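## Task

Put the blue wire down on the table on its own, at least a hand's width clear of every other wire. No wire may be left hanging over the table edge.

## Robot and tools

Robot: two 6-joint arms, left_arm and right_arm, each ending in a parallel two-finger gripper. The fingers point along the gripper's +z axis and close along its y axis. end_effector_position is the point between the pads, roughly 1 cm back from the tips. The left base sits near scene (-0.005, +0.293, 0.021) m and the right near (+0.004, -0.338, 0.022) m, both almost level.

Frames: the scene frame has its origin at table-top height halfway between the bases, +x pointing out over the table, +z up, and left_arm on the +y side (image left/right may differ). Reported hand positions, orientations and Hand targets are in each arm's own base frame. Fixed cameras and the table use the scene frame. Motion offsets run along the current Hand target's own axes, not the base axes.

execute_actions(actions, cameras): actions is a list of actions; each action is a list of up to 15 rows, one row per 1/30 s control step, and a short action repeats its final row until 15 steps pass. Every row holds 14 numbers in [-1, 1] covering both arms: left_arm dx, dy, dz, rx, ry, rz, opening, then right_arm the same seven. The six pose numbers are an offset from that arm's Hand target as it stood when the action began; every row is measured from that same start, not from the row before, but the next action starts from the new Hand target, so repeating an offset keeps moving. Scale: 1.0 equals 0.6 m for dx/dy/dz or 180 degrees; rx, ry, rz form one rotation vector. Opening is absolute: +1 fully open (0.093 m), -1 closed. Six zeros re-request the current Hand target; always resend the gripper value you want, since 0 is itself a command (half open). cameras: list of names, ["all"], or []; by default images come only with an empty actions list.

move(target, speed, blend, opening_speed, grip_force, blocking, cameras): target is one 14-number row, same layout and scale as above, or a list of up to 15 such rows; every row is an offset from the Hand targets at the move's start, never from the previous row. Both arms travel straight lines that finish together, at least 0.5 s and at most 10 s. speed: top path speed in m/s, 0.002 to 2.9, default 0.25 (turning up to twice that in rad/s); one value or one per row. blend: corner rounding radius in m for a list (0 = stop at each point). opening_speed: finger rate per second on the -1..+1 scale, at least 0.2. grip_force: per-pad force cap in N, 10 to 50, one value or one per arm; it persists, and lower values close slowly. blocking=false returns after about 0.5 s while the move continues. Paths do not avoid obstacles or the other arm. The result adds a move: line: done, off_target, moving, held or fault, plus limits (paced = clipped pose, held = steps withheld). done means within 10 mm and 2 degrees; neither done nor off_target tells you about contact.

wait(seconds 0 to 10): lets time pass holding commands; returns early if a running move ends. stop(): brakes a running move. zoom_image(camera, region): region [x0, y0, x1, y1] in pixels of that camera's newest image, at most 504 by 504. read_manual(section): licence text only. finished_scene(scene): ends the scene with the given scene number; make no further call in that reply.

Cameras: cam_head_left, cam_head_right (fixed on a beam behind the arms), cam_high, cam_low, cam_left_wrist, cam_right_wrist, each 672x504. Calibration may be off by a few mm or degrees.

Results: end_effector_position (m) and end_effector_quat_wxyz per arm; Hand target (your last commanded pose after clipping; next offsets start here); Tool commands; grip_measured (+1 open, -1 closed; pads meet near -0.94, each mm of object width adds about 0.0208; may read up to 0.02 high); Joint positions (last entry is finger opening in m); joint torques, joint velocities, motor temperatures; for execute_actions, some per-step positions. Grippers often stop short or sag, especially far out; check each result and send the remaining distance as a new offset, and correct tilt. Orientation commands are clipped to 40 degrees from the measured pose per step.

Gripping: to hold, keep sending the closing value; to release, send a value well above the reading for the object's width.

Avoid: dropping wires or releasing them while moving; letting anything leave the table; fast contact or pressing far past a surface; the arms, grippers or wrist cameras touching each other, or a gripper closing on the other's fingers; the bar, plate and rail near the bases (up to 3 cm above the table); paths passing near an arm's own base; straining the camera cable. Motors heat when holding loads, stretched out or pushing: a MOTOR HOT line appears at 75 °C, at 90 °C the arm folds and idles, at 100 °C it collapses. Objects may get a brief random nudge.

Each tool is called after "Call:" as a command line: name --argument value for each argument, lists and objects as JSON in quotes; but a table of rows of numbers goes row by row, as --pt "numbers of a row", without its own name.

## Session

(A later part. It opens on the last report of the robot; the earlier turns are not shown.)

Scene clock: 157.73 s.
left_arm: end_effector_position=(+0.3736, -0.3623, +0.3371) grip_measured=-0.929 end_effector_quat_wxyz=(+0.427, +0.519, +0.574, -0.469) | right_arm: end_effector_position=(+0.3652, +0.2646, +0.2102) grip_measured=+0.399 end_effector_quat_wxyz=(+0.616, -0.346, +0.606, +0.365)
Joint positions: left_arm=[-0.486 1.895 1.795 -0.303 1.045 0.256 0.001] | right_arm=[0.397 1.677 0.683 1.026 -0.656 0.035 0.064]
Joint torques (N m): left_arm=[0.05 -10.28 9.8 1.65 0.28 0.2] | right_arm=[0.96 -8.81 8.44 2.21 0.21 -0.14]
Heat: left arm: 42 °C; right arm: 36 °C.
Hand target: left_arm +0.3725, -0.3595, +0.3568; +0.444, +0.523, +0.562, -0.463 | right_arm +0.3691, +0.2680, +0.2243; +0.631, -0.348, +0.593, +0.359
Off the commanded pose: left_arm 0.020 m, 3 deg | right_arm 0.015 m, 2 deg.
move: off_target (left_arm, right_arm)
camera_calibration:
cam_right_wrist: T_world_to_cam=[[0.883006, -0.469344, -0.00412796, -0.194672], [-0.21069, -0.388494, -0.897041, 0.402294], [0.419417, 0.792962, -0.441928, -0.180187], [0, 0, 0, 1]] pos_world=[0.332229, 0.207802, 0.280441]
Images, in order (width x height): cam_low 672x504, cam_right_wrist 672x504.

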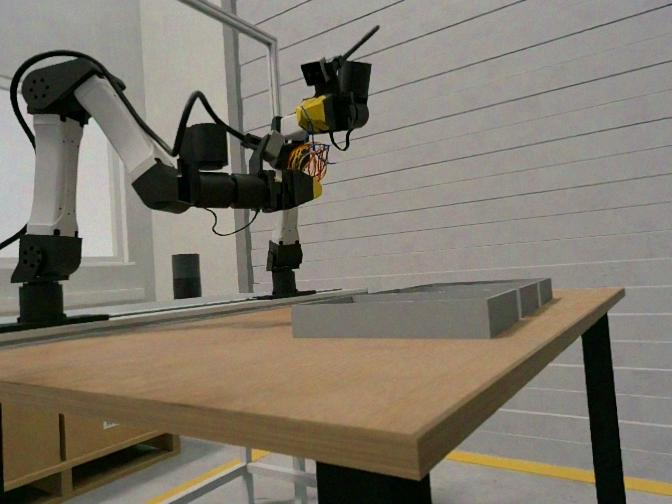

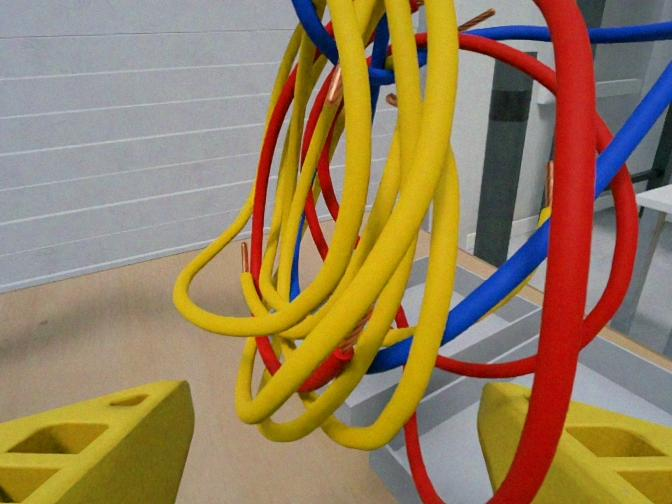

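Call:
move --target '[0,0,0,0,0,0,-0.9355,0,0,0,0,0,0,-1]' --grip_force '[50,40]' --cameras '["cam_low","cam_right_wrist"]'

Call:
zoom_image --camera "cam_low" --region '[260, 80, 360, 220]'

Scene clock: 170.40 s.
left_arm: end_effector_position=(+0.3736, -0.3623, +0.3371) grip_measured=-0.929 end_effector_quat_wxyz=(+0.427, +0.519, +0.574, -0.469) | right_arm: end_effector_position=(+0.3653, +0.2645, +0.2100) grip_measured=-0.983 end_effector_quat_wxyz=(+0.616, -0.346, +0.606, +0.365)
Joint positions: left_arm=[-0.486 1.895 1.795 -0.303 1.045 0.256 0.001] | right_arm=[0.397 1.677 0.683 1.026 -0.655 0.035 0]
Joint torques (N m): left_arm=[0.06 -10.25 9.8 1.65 0.29 0.2] | right_arm=[0.99 -8.9 8.66 2.25 0.11 -0.12]
Motor temperatures (°C): left_arm=[22 39 43 28 19 21 21] | right_arm=[19 36 33 35 18 21 19]
Heat: left arm: 43 °C; right arm: 36 °C.
Hand target: left_arm +0.3725, -0.3595, +0.3568; +0.444, +0.523, +0.562, -0.463 | right_arm +0.3691, +0.2680, +0.2244; +0.631, -0.347, +0.593, +0.359
Off the commanded pose: left_arm 0.020 m, 3 deg | right_arm 0.015 m, 2 deg.
grip_force (N): 50, 40
move: off_target (left_arm, right_arm)
camera_calibration:
cam_right_wrist: T_world_to_cam=[[0.882635, -0.470037, -0.00465104, -0.194434], [-0.211643, -0.388549, -0.896793, 0.402507], [0.419718, 0.792525, -0.442426, -0.180185], [0, 0, 0, 1]] pos_world=[0.332429, 0.207804, 0.280342]
Images, in order (width x height): cam_low 672x504, cam_right_wrist 672x504.

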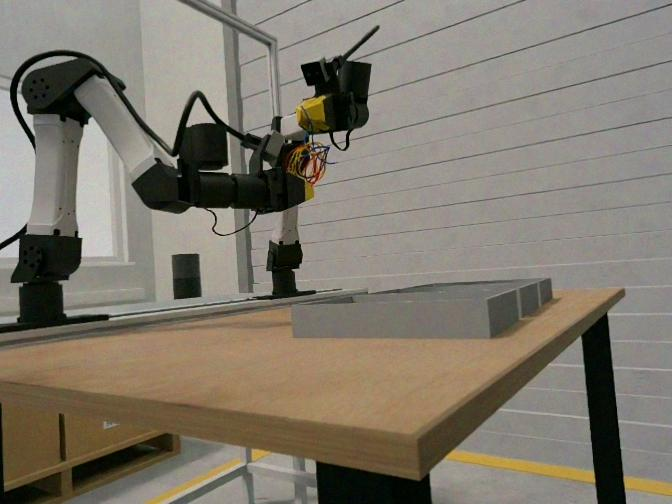

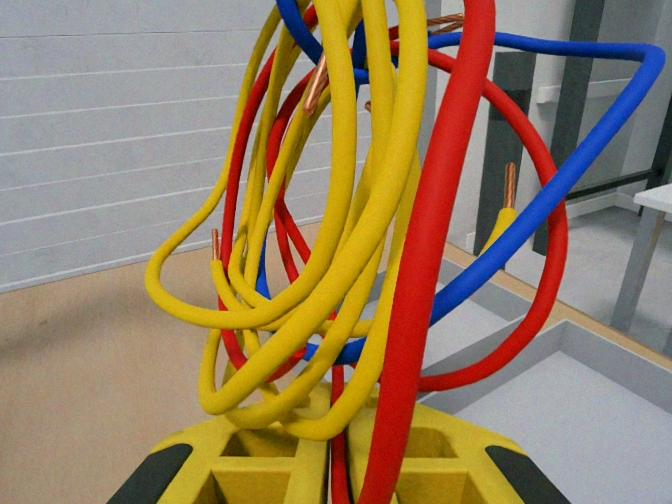

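Scaled by 3.600 from the camera's 672x504 image, which has a finer 960x720 frame.

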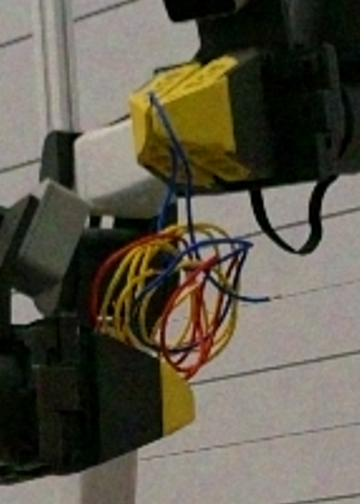

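Call:
move --pt "0 0 0 0 0 0 -0.9355 0 0 0 0 0 0 0.4" --pt "0 0 0 0 0 0 -0.9355 -0.024 0.008 0.005 0 0 0 0.4" --grip_force '[50,50]' --speed 0.1 --cameras '["cam_low","cam_right_wrist"]'

Call:
zoom_image --camera "cam_low" --region '[260, 80, 360, 220]'

Scene clock: 180.73 s.
left_arm: end_effector_position=(+0.3736, -0.3623, +0.3371) grip_measured=-0.929 end_effector_quat_wxyz=(+0.427, +0.519, +0.574, -0.469) | right_arm: end_effector_position=(+0.3645, +0.2694, +0.2161) grip_measured=+0.399 end_effector_quat_wxyz=(+0.610, -0.345, +0.613, +0.365)
Joint positions: left_arm=[-0.486 1.895 1.795 -0.303 1.045 0.256 0.001] | right_arm=[0.413 1.648 0.705 0.956 -0.639 0.035 0.064]
Joint torques (N m): left_arm=[0.08 -10.28 9.8 1.65 0.29 0.2] | right_arm=[1.05 -10.86 8.92 2.28 0.08 -0.12]
Heat: left arm: 43 °C; right arm: 37 °C.
Hand target: left_arm +0.3725, -0.3595, +0.3568; +0.444, +0.523, +0.562, -0.463 | right_arm +0.3660, +0.2724, +0.2388; +0.631, -0.347, +0.593, +0.359
Off the commanded pose: left_arm 0.020 m, 3 deg | right_arm 0.023 m, 3 deg.
move: off_target (left_arm, right_arm)
camera_calibration:
cam_right_wrist: T_world_to_cam=[[0.882077, -0.470793, -0.0171414, -0.18826], [-0.228105, -0.394976, -0.889922, 0.41582], [0.412199, 0.78889, -0.45579, -0.174308], [0, 0, 0, 1]] pos_world=[0.33276, 0.213117, 0.287372]
Images, in order (width x height): cam_low 672x504, cam_right_wrist 672x504.

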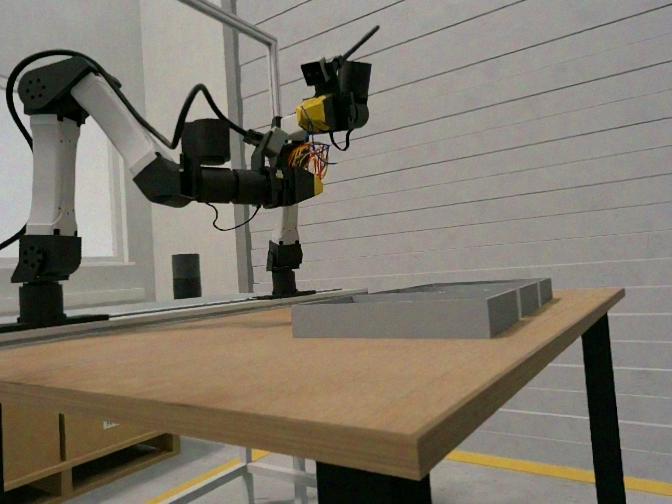

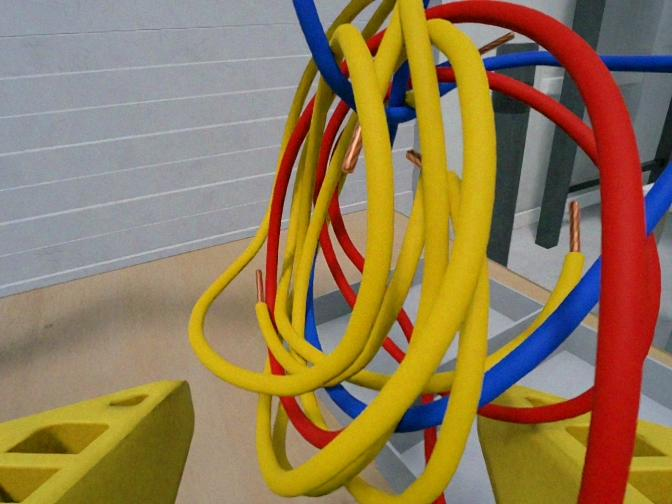

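Scaled by 3.600 from the camera's 672x504 image, which has a finer 960x720 frame.

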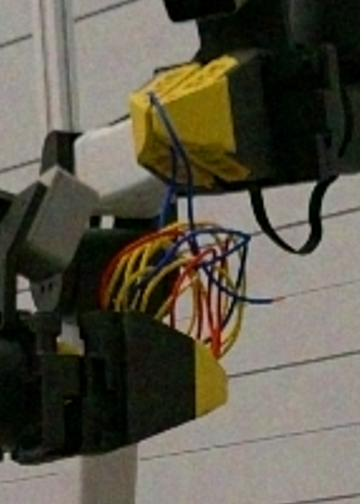

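Call:
move --pt "0 0 0 0 0 0 -0.9355 0.007 -0.018 0 0 0 0 0.4" --pt "0 0 0 0 0 0 -0.9355 0.007 -0.018 0 0 0 0 -1" --grip_force '[50,40]' --speed 0.1 --cameras '["cam_low","cam_right_wrist"]'

Call:
zoom_image --camera "cam_low" --region '[260, 80, 360, 220]'

Scene clock: 190.77 s.
left_arm: end_effector_position=(+0.3736, -0.3623, +0.3371) grip_measured=-0.929 end_effector_quat_wxyz=(+0.427, +0.519, +0.574, -0.469) | right_arm: end_effector_position=(+0.3689, +0.2670, +0.2232) grip_measured=-0.923 end_effector_quat_wxyz=(+0.616, -0.345, +0.608, +0.364)
Joint positions: left_arm=[-0.486 1.895 1.795 -0.303 1.045 0.256 0.001] | right_arm=[0.402 1.648 0.722 0.956 -0.647 0.035 0.001]
Joint torques (N m): left_arm=[0.06 -10.28 9.8 1.65 0.29 0.2] | right_arm=[-0.46 -7.39 9.17 2.37 -0.05 -0.16]
Heat: left arm: 43 °C; right arm: 38 °C.
Hand target: left_arm +0.3725, -0.3595, +0.3568; +0.444, +0.523, +0.562, -0.463 | right_arm +0.3754, +0.2672, +0.2347; +0.631, -0.348, +0.593, +0.359
Off the commanded pose: left_arm 0.020 m, 3 deg | right_arm 0.013 m, 2 deg.
grip_force (N): 50, 40
move: off_target (left_arm, right_arm); target 2's new opening was sent with right_arm's hand 0.013 m and 2 deg from that target
camera_calibration:
cam_right_wrist: T_world_to_cam=[[0.880811, -0.473429, -0.00607952, -0.194402], [-0.214834, -0.388188, -0.89619, 0.416897], [0.421922, 0.79068, -0.443629, -0.177834], [0, 0, 0, 1]] pos_world=[0.335827, 0.210409, 0.293545]
Images, in order (width x height): cam_low 672x504, cam_right_wrist 672x504.

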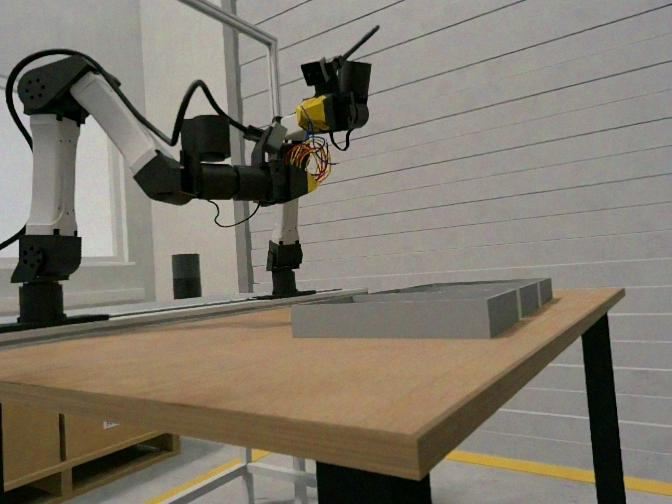

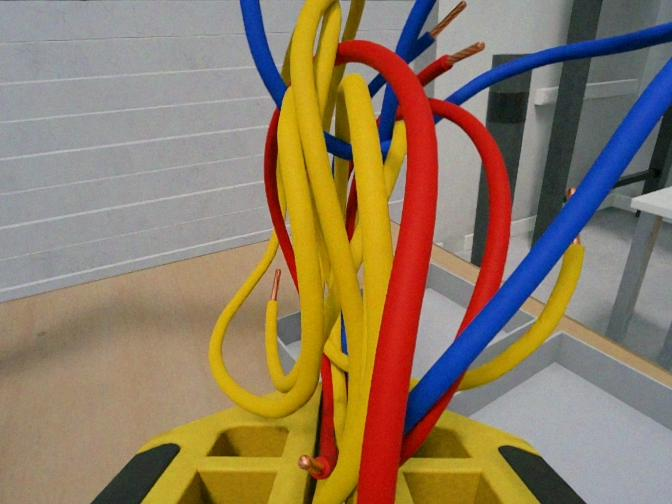

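Scaled by 3.600 from the camera's 672x504 image, which has a finer 960x720 frame.

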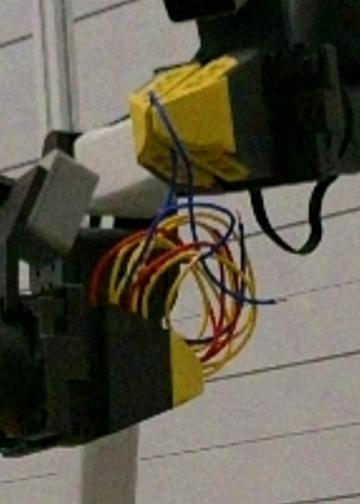

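Call:
move --target '[-0.082,-0.005,-0.015,0,0,0,-1,0,0,0,0,0,0,-1]' --speed 0.05 --cameras '["cam_low","cam_right_wrist"]'

Call:
zoom_image --camera "cam_low" --region '[260, 60, 360, 220]'

Scene clock: 198.50 s.
left_arm: end_effector_position=(+0.3703, -0.3596, +0.3816) grip_measured=-0.981 end_effector_quat_wxyz=(+0.412, +0.513, +0.589, -0.469) | right_arm: end_effector_position=(+0.3702, +0.2680, +0.2453) grip_measured=-0.931 end_effector_quat_wxyz=(+0.645, -0.349, +0.576, +0.361)
Joint positions: left_arm=[-0.486 1.943 2.073 -0.576 1.036 0.256 0] | right_arm=[0.402 1.648 0.743 1.023 -0.65 0.035 0.001]
Joint torques (N m): left_arm=[0.1 -9.13 10.77 2.06 0.4 0.22] | right_arm=[-0.21 -7.16 7.23 1.65 0 -0.12]
Heat: left arm: 43 °C; right arm: 37 °C.
Hand target: left_arm +0.3722, -0.3594, +0.4070; +0.444, +0.523, +0.562, -0.463 | right_arm +0.3754, +0.2672, +0.2347; +0.631, -0.348, +0.593, +0.359
Off the commanded pose: left_arm 0.025 m, 5 deg | right_arm 0.012 m, 3 deg.
grip_force (N): 50, 40
move: off_target (left_arm, right_arm)
camera_calibration:
cam_right_wrist: T_world_to_cam=[[0.880352, -0.471807, 0.0487769, -0.208767], [-0.140594, -0.357776, -0.923163, 0.408432], [0.453006, 0.80585, -0.381302, -0.200185], [0, 0, 0, 1]] pos_world=[0.331896, 0.208949, 0.310902]
Images, in order (width x height): cam_low 672x504, cam_right_wrist 672x504.

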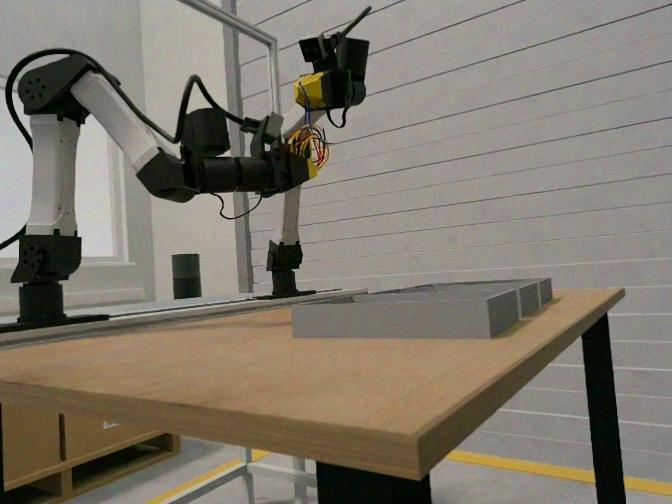

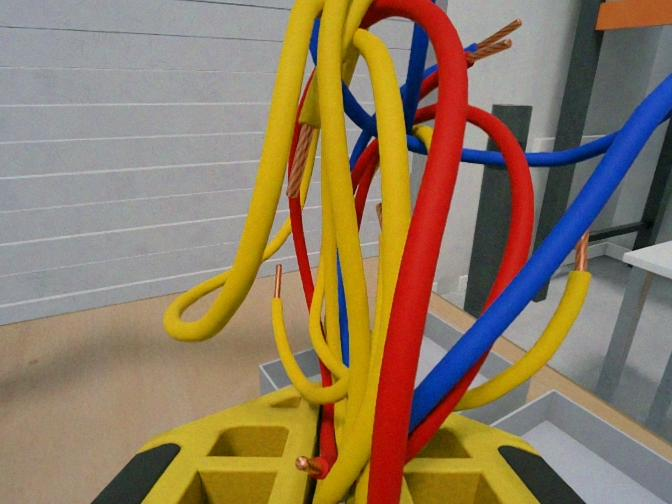

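Scaled by 3.150 from the camera's 672x504 image, which has a finer 960x720 frame.

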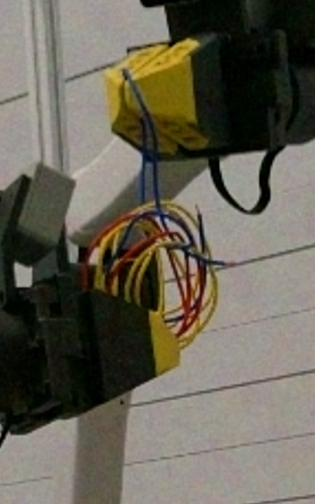

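Call:
move --pt "0.082 0.005 0.015 0 0 0 -1 0 0 0 0 0 0 -1" --pt "0.082 0.005 0.015 0 0 0 -1 0 0 0 0 0 0 0.45" --pt "0.082 0.005 0.015 0 0 0 -1 0.043 0.008 -0.017 0 -0.15 0 0.45" --grip_force '[50,50]' --speed 0.1 --cameras '["cam_low","cam_right_wrist"]'

Call:
zoom_image --camera "cam_low" --region '[260, 80, 360, 220]'

Scene clock: 217.80 s.
left_arm: end_effector_position=(+0.3781, -0.3638, +0.3418) grip_measured=-0.981 end_effector_quat_wxyz=(+0.428, +0.519, +0.576, -0.465) | right_arm: end_effector_position=(+0.3735, +0.2639, +0.1931) grip_measured=+0.449 end_effector_quat_wxyz=(+0.652, -0.298, +0.572, +0.398)
Joint positions: left_arm=[-0.486 1.915 1.846 -0.338 1.037 0.263 0] | right_arm=[0.4 1.902 0.652 1.457 -0.617 0.19 0.067]
Joint torques (N m): left_arm=[0.03 -11.69 6.17 1.92 0.37 0.15] | right_arm=[0.92 -8.02 3.84 3.52 0.21 -0.21]
Heat: left arm: 42 °C; right arm: 37 °C.
Hand target: left_arm +0.3724, -0.3595, +0.3569; +0.444, +0.523, +0.562, -0.463 | right_arm +0.3672, +0.2618, +0.2086; +0.752, -0.254, +0.430, +0.430
Off the commanded pose: left_arm 0.017 m, 3 deg | right_arm 0.017 m, 21 deg.
joint sent to its limit (right arm) — joint 4 (wrist pitch), upper limit. The joint targets are off in orientation, not in position.
move: off_target (left_arm, right_arm)
camera_calibration:
cam_right_wrist: T_world_to_cam=[[0.873904, -0.483254, -0.0525035, -0.186015], [-0.19285, -0.245531, -0.950012, 0.354319], [0.446206, 0.840345, -0.307766, -0.239045], [0, 0, 0, 1]] pos_world=[0.337554, 0.197984, 0.25327]
Images, in order (width x height): cam_low 672x504, cam_right_wrist 672x504.

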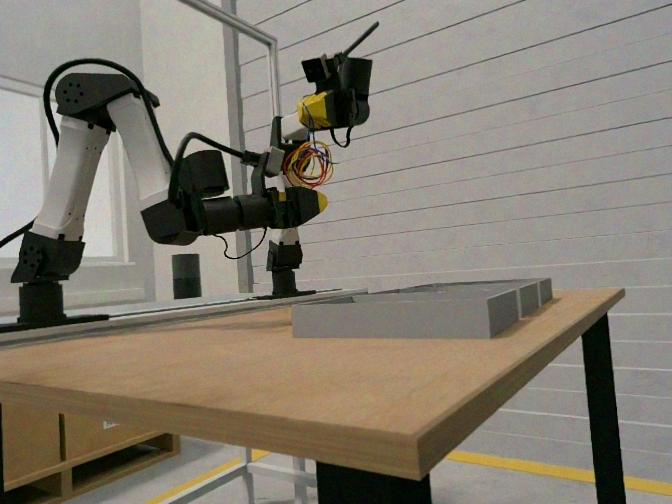

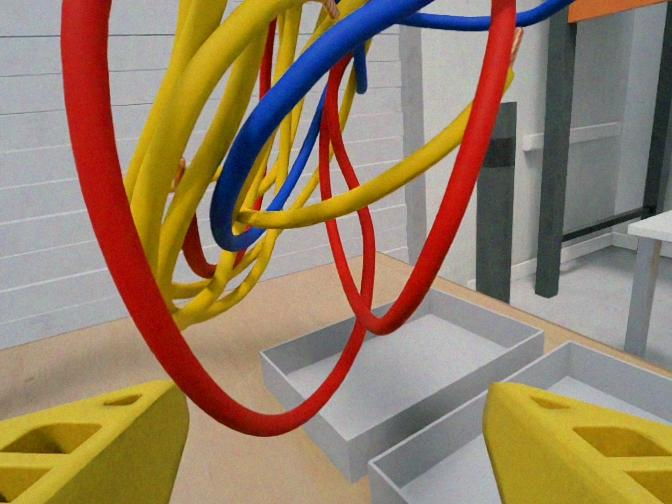

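Scaled by 3.600 from the camera's 672x504 image, which has a finer 960x720 frame.

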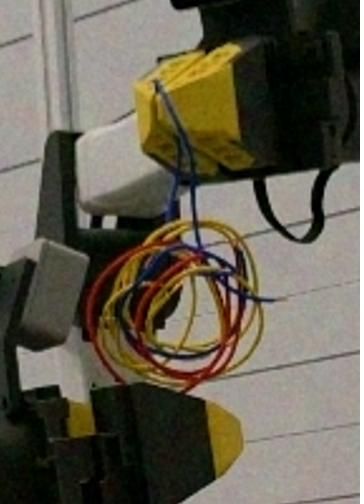

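Call:
move --target '[0,0,0,0,0,0,-1,-0.039,0.016,-0.0065,0,0.1,0,0.5]' --speed 0.1 --cameras '["cam_low","cam_right_wrist"]'

Call:
zoom_image --camera "cam_low" --region '[260, 80, 360, 220]'

Scene clock: 232.83 s.
left_arm: end_effector_position=(+0.3781, -0.3638, +0.3418) grip_measured=-0.981 end_effector_quat_wxyz=(+0.428, +0.519, +0.576, -0.465) | right_arm: end_effector_position=(+0.3546, +0.2587, +0.2198) grip_measured=+0.499 end_effector_quat_wxyz=(+0.664, -0.312, +0.553, +0.395)
Joint positions: left_arm=[-0.486 1.915 1.846 -0.338 1.037 0.263 0] | right_arm=[0.4 1.776 0.603 1.417 -0.637 0.169 0.069]
Joint torques (N m): left_arm=[0.03 -11.69 6.19 1.92 0.37 0.15] | right_arm=[-0.72 -10.58 4.08 2.25 0.1 -0.22]
Motor temperatures (°C): left_arm=[22 46 40 29 19 21 21] | right_arm=[19 37 31 39 18 21 19]
Heat: left arm: 46 °C; right arm: 39 °C.
Hand target: left_arm +0.3724, -0.3595, +0.3569; +0.444, +0.523, +0.562, -0.463 | right_arm +0.3511, +0.2537, +0.2266; +0.676, -0.318, +0.542, +0.385
Off the commanded pose: left_arm 0.017 m, 2 deg | right_arm 0.009 m, 2 deg.
move: off_target (left_arm)
camera_calibration:
cam_right_wrist: T_world_to_cam=[[0.882696, -0.469904, -0.00622214, -0.1873], [-0.138864, -0.248155, -0.958716, 0.358194], [0.44896, 0.847118, -0.284298, -0.225933], [0, 0, 0, 1]] pos_world=[0.316504, 0.192266, 0.278009]
Images, in order (width x height): cam_low 672x504, cam_right_wrist 672x504.

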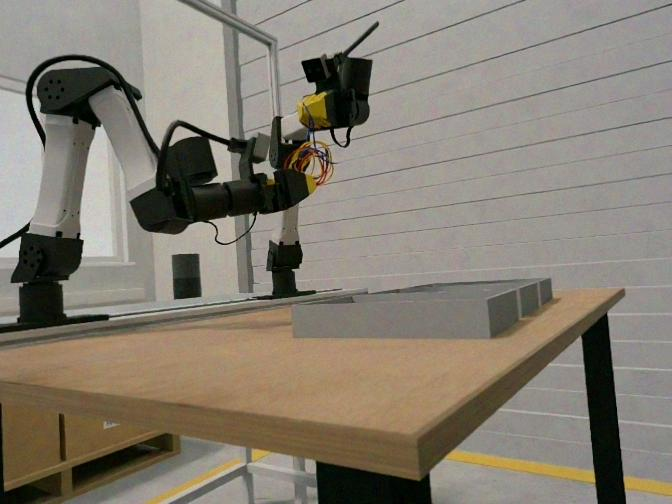

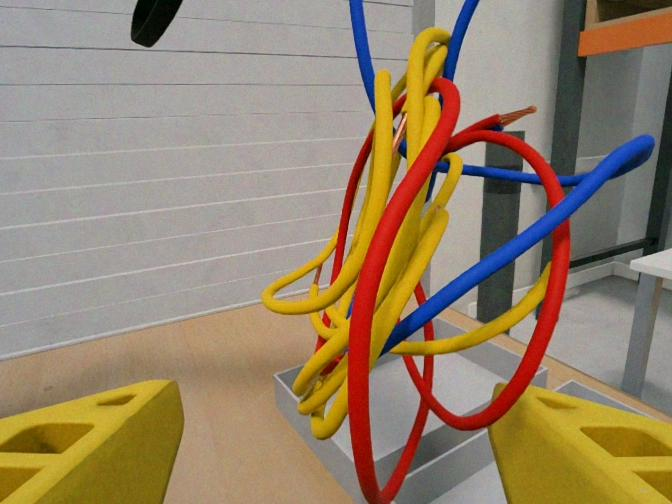

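Scaled by 3.600 from the camera's 672x504 image, which has a finer 960x720 frame.

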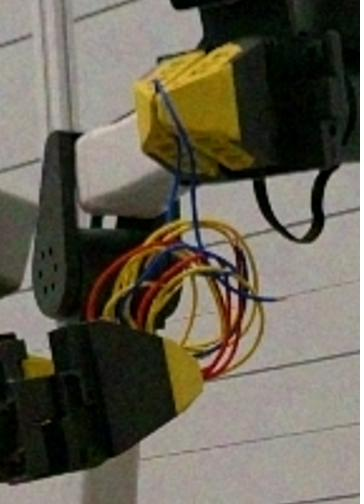

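Call:
move --pt "0 0 0 0 0 0 -1 -0.003 -0.01 0.016 0 0 0 0.5" --pt "0 0 0 0 0 0 -1 -0.003 -0.01 0.016 0 0 0 -1" --speed 0.1 --grip_force '[50,45]' --cameras '["cam_low","cam_right_wrist"]'

Call:
zoom_image --camera "cam_low" --region '[260, 80, 360, 220]'

Scene clock: 243.30 s.
left_arm: end_effector_position=(+0.3781, -0.3638, +0.3418) grip_measured=-0.981 end_effector_quat_wxyz=(+0.428, +0.519, +0.576, -0.465) | right_arm: end_effector_position=(+0.3557, +0.2593, +0.2142) grip_measured=-0.982 end_effector_quat_wxyz=(+0.655, -0.311, +0.563, +0.396)
Joint positions: left_arm=[-0.486 1.915 1.846 -0.338 1.037 0.263 0] | right_arm=[0.4 1.776 0.603 1.389 -0.637 0.168 0]
Joint torques (N m): left_arm=[0.03 -11.69 6.16 1.92 0.37 0.15] | right_arm=[-0.43 -9.17 7.97 2.18 0.04 -0.28]
Heat: left arm: 47 °C; right arm: 38 °C.
Hand target: left_arm +0.3724, -0.3595, +0.3569; +0.444, +0.523, +0.562, -0.463 | right_arm +0.3608, +0.2585, +0.2305; +0.676, -0.318, +0.542, +0.385
Off the commanded pose: left_arm 0.017 m, 2 deg | right_arm 0.017 m, 4 deg.
grip_force (N): 50, 45
move: off_target (left_arm, right_arm); target 2's new opening was sent with right_arm's hand 0.017 m and 4 deg from that target
camera_calibration:
cam_right_wrist: T_world_to_cam=[[0.882461, -0.469838, -0.0226949, -0.184504], [-0.162302, -0.258846, -0.952185, 0.362832], [0.441498, 0.84395, -0.304677, -0.22069], [0, 0, 0, 1]] pos_world=[0.31914, 0.193482, 0.274057]
Images, in order (width x height): cam_low 672x504, cam_right_wrist 672x504.

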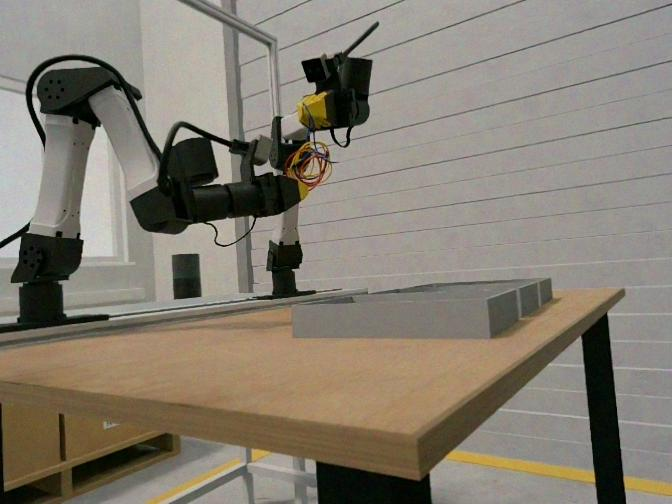

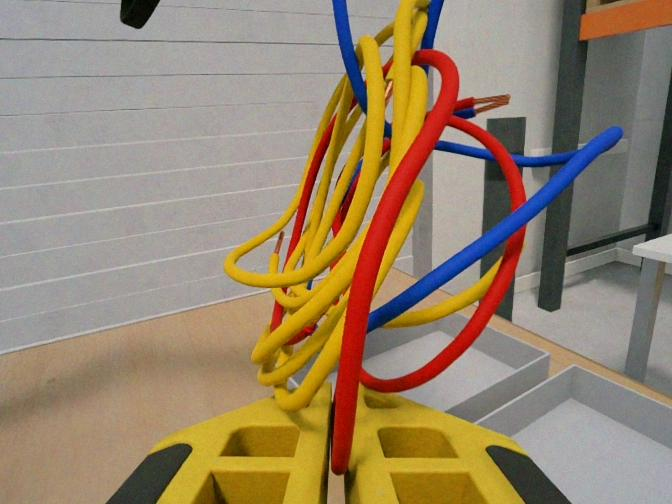

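Scaled by 3.600 from the camera's 672x504 image, which has a finer 960x720 frame.

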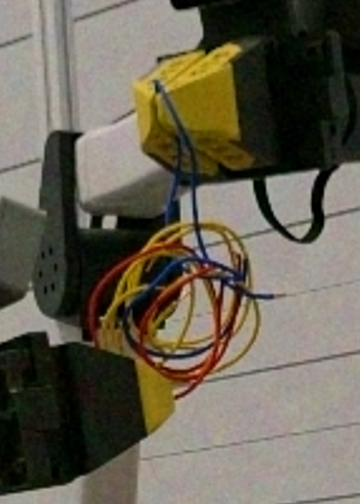

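Call:
move --target '[0,0,0,0,0,0,-1,0.1,0,0,0,0,0,-1]' --speed 0.06 --cameras '["cam_low","cam_right_wrist"]'

Call:
zoom_image --camera "cam_low" --region '[260, 80, 360, 240]'

Scene clock: 249.60 s.
left_arm: end_effector_position=(+0.3780, -0.3638, +0.3387) grip_measured=-0.981 end_effector_quat_wxyz=(+0.425, +0.518, +0.578, -0.465) | right_arm: end_effector_position=(+0.3674, +0.2660, +0.1464) grip_measured=-0.982 end_effector_quat_wxyz=(+0.617, -0.313, +0.607, +0.391)
Joint positions: left_arm=[-0.486 1.915 1.839 -0.338 1.037 0.262 0] | right_arm=[0.405 1.975 0.614 1.443 -0.635 0.138 0]
Joint torques (N m): left_arm=[0.03 -11.82 6.74 1.92 0.38 0.16] | right_arm=[1.13 -7.36 5.85 3.75 0.17 -0.24]
Heat: left arm: 48 °C; right arm: 38 °C.
Hand target: left_arm +0.3724, -0.3595, +0.3570; +0.444, +0.523, +0.561, -0.463 | right_arm +0.3678, +0.2690, +0.1718; +0.676, -0.318, +0.542, +0.385
Off the commanded pose: left_arm 0.019 m, 3 deg | right_arm 0.026 m, 10 deg.
joint sent to its limit (right arm) — joint 4 (wrist pitch), upper limit. The joint targets still meet the commanded pose.
grip_force (N): 50, 45
move: off_target (left_arm, right_arm)
camera_calibration:
cam_right_wrist: T_world_to_cam=[[0.877048, -0.474384, -0.0758073, -0.182208], [-0.252799, -0.321557, -0.91252, 0.346026], [0.408509, 0.819488, -0.401945, -0.219355], [0, 0, 0, 1]] pos_world=[0.336889, 0.204589, 0.213774]
Images, in order (width x height): cam_low 672x504, cam_right_wrist 672x504.

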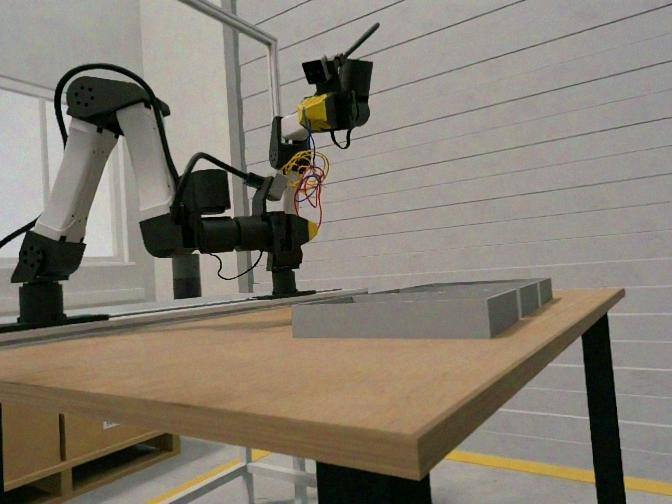

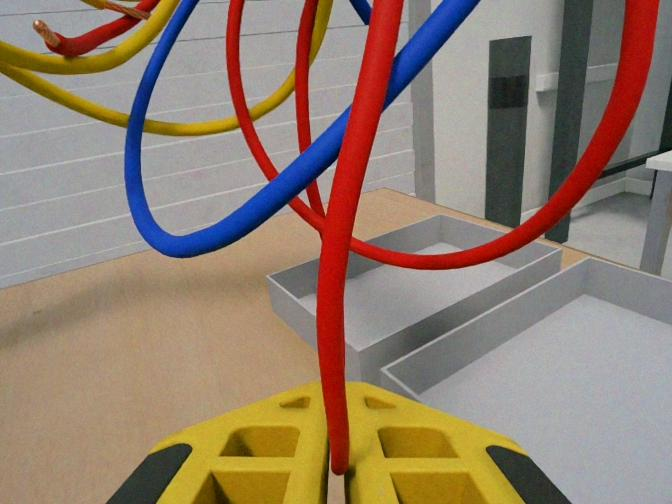

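Scaled by 3.150 from the camera's 672x504 image, which has a finer 960x720 frame.

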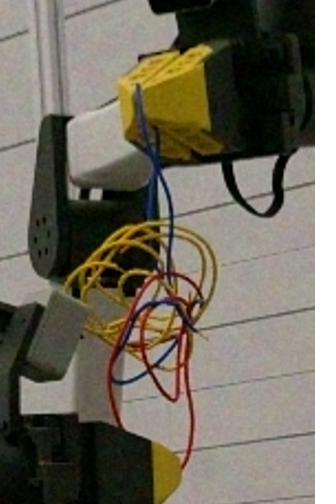

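Call:
move --target '[0,0,0,0,0,0,-1,0.032,-0.021,-0.25,0,0.06,0,-1]' --speed 0.08 --cameras '["cam_low","cam_right_wrist","cam_high"]'

Call:
zoom_image --camera "cam_low" --region '[220, 80, 380, 240]'

Scene clock: 260.50 s.
left_arm: end_effector_position=(+0.3665, -0.3678, +0.3189) grip_measured=-0.981 end_effector_quat_wxyz=(+0.385, +0.513, +0.601, -0.477) | right_arm: end_effector_position=(+0.3093, +0.1470, +0.1078) grip_measured=-0.982 end_effector_quat_wxyz=(+0.573, -0.341, +0.639, +0.384)
Joint positions: left_arm=[-0.504 1.915 1.812 -0.405 1.037 0.262 0] | right_arm=[-0.006 1.845 0.295 1.445 -1.085 0.008 0]
Joint torques (N m): left_arm=[1.42 -12.36 8.4 2.37 0.43 0.27] | right_arm=[-1.92 -6.41 0.9 3.52 0.08 -0.32]
Motor temperatures (°C): left_arm=[22 49 38 29 20 21 21] | right_arm=[19 38 31 46 18 21 19]
Heat: left arm: 49 °C; right arm: 46 °C.
Hand target: left_arm +0.3724, -0.3595, +0.3569; +0.444, +0.523, +0.562, -0.463 | right_arm +0.3077, +0.1389, +0.1217; +0.622, -0.353, +0.603, +0.354
Off the commanded pose: left_arm 0.040 m, 8 deg | right_arm 0.016 m, 8 deg.
grip_force (N): 50, 45
move: off_target (left_arm, right_arm)
camera_calibration:
cam_right_wrist: T_world_to_cam=[[0.889669, -0.447292, -0.0917537, -0.196774], [-0.297999, -0.416537, -0.858891, 0.280005], [0.345956, 0.791471, -0.503873, -0.0790992], [0, 0, 0, 1]] pos_world=[0.28587, 0.0912216, 0.182583]
Images, in order (width x height): cam_high 672x504, cam_low 672x504, cam_right_wrist 672x504.

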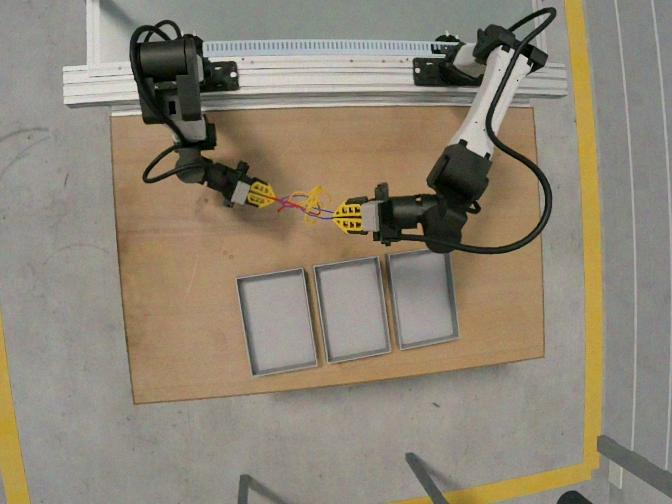

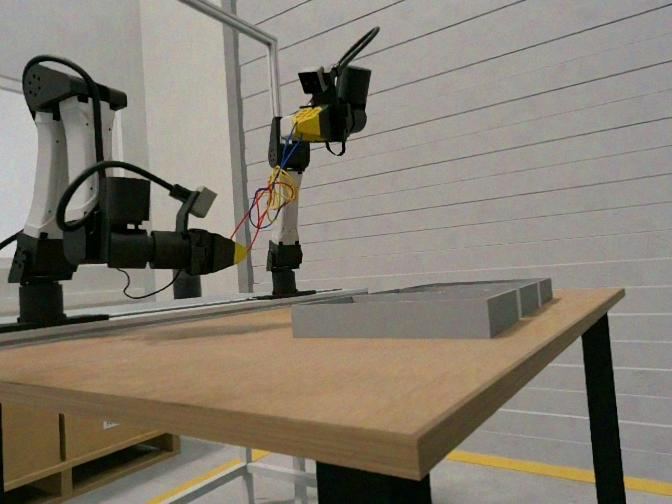

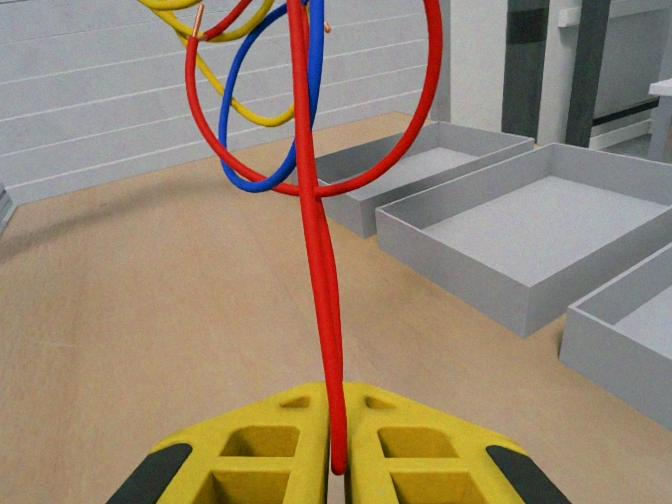

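Scaled by 3.150 from the camera's 672x504 image, which has a finer 960x720 frame.

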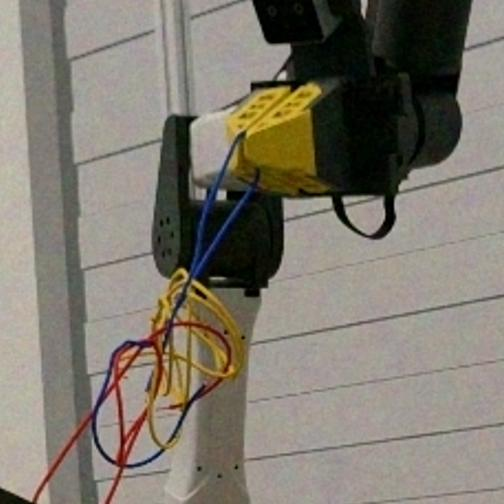

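Call:
move --pt "0 0 0 0 0 0 -1 0 0 0.1 0 0 0 -1" --pt "0 0 0 0 0 0 -1 0.02 0 0.15 0 0 0 -1" --pt "-0.05 0 -0.01 0 0 0 -1 0.1 0 0.13 0 0 0 -1" --speed 0.12 --cameras '["cam_low","cam_right_wrist"]'

Call:
zoom_image --camera "cam_low" --region '[220, 80, 380, 240]'

Call:
zoom_image --camera "cam_right_wrist" --region '[100, 0, 604, 504]'

Scene clock: 271.33 s.
left_arm: end_effector_position=(+0.3701, -0.3613, +0.3749) grip_measured=-0.981 end_effector_quat_wxyz=(+0.428, +0.520, +0.575, -0.464) | right_arm: end_effector_position=(+0.3458, +0.2097, +0.0457) grip_measured=-0.982 end_effector_quat_wxyz=(+0.544, -0.358, +0.666, +0.365)
Joint positions: left_arm=[-0.49 1.915 1.981 -0.472 1.035 0.264 0] | right_arm=[0.229 2.149 0.491 1.444 -0.844 -0.063 0]
Joint torques (N m): left_arm=[0.59 -8.51 9.32 1.91 0.42 0.16] | right_arm=[-0.61 -7.72 1.85 3.68 -0.11 -0.36]
Heat: left arm: 51 °C; right arm: 49 °C.
Hand target: left_arm +0.3742, -0.3587, +0.3876; +0.444, +0.523, +0.562, -0.463 | right_arm +0.3481, +0.2073, +0.0635; +0.622, -0.353, +0.603, +0.354
Off the commanded pose: left_arm 0.013 m, 2 deg | right_arm 0.018 m, 12 deg.
joint sent to its limit (right arm) — joint 4 (wrist pitch), upper limit. The joint targets are off in orientation, not in position.
grip_force (N): 50, 45
move: off_target (left_arm, right_arm)
camera_calibration:
cam_right_wrist: T_world_to_cam=[[0.887567, -0.45163, -0.0908588, -0.205318], [-0.330601, -0.48709, -0.80836, 0.287404], [0.320823, 0.747512, -0.581634, -0.151192], [0, 0, 0, 1]] pos_world=[0.325756, 0.160282, 0.125732]
Images, in order (width x height): cam_low 672x504, cam_right_wrist 672x504.

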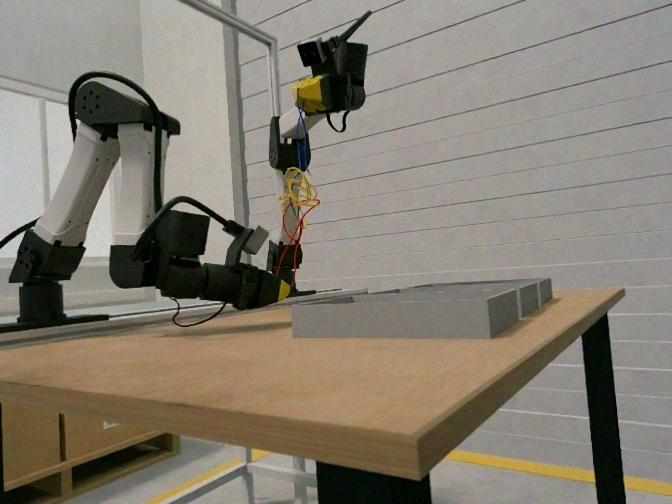

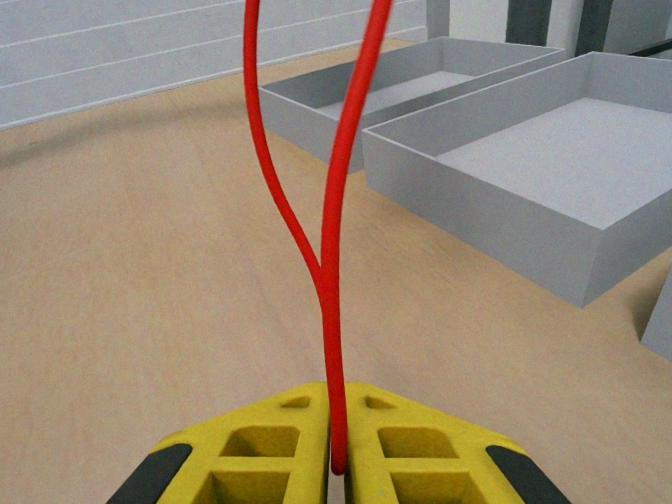

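Scaled by 3.150 from the camera's 672x504 image, which has a finer 960x720 frame.

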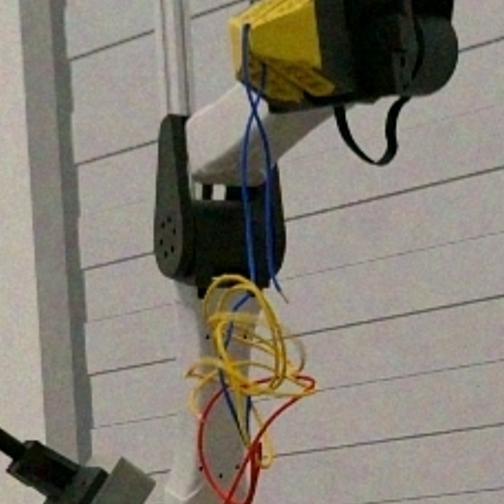

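Scaled by 1.000.

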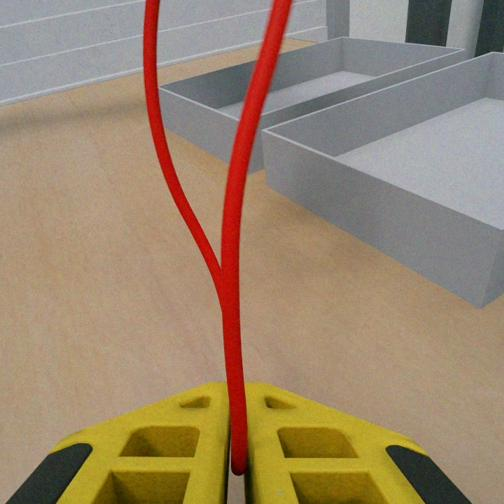

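Call:
move --target '[-0.09,-0.005,-0.016,0,0,0,-1,0,-0.026,-0.178,0,0,0,-1]' --speed 0.1 --cameras '["cam_low","cam_high","cam_head_right"]'

Call:
zoom_image --camera "cam_low" --region '[200, 80, 380, 280]'

Call:
zoom_image --camera "cam_head_right" --region '[330, 60, 530, 230]'

Scene clock: 284.40 s.
left_arm: end_effector_position=(+0.3709, -0.3619, +0.4395) grip_measured=-0.981 end_effector_quat_wxyz=(+0.440, +0.520, +0.566, -0.464) | right_arm: end_effector_position=(+0.3035, +0.1096, +0.0379) grip_measured=-0.982 end_effector_quat_wxyz=(+0.538, -0.336, +0.667, +0.390)
Joint positions: left_arm=[-0.49 2.07 2.473 -0.768 1.036 0.248 0] | right_arm=[-0.17 2.137 0.324 1.443 -1.244 -0.191 0]
Joint torques (N m): left_arm=[0.57 -8.18 8.47 1.66 0.38 0.28] | right_arm=[-0.38 -10.02 1.06 3.38 -0.36 -0.36]
Motor temperatures (°C): left_arm=[22 47 41 30 20 21 22] | right_arm=[19 37 29 53 18 21 20]
Heat: left arm: 47 °C; right arm: 53 °C.
Hand target: left_arm +0.3742, -0.3589, +0.4425; +0.444, +0.523, +0.562, -0.463 | right_arm +0.3082, +0.1070, +0.0612; +0.622, -0.353, +0.603, +0.354
Off the commanded pose: left_arm 0.005 m, 1 deg | right_arm 0.024 m, 13 deg.
joint sent to its limit (right arm) — joint 4 (wrist pitch), upper limit. The joint targets are off in orientation, not in position.
grip_force (N): 50, 45
move: off_target (right_arm)
Images, in order (width x height): cam_head_right 672x504, cam_high 672x504, cam_low 672x504.

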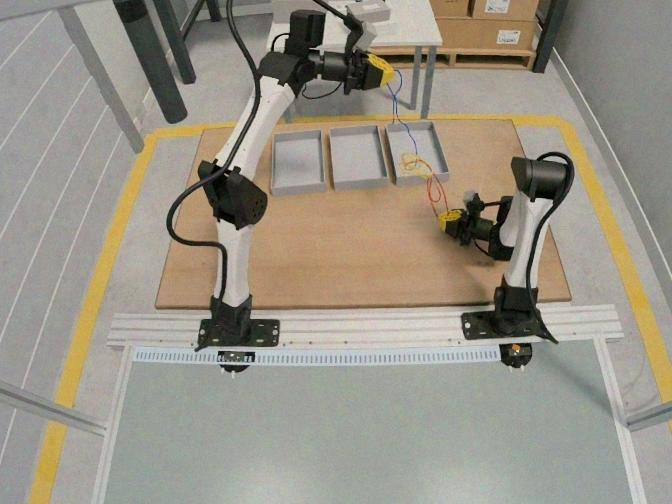

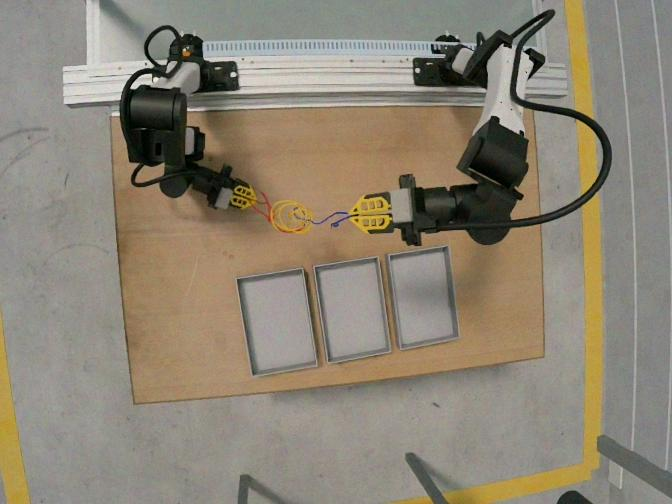

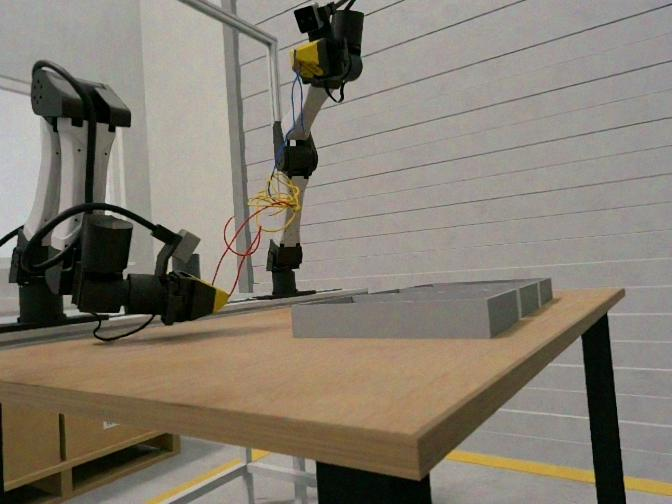

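Scaled by 2.520 from the camera's 672x504 image, which has a finer 960x720 frame.

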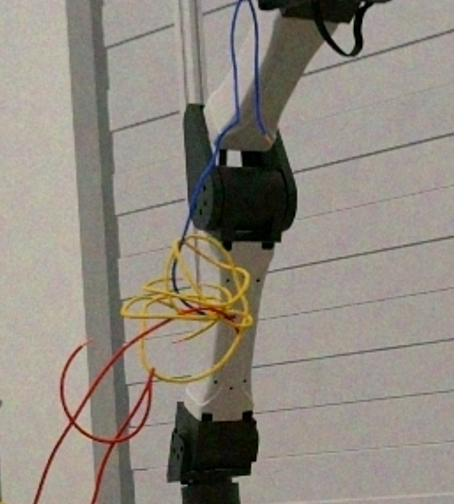

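Scaled by 2.520 from the camera's 672x504 image, which has a finer 960x720 frame.

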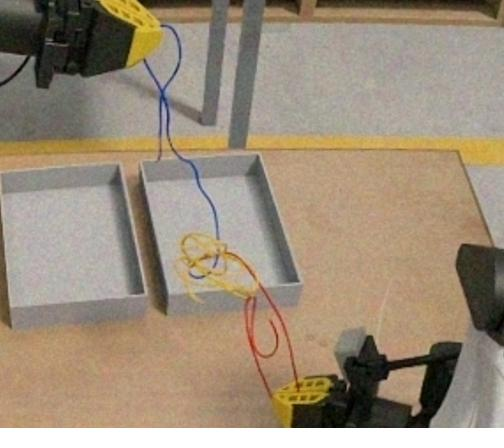

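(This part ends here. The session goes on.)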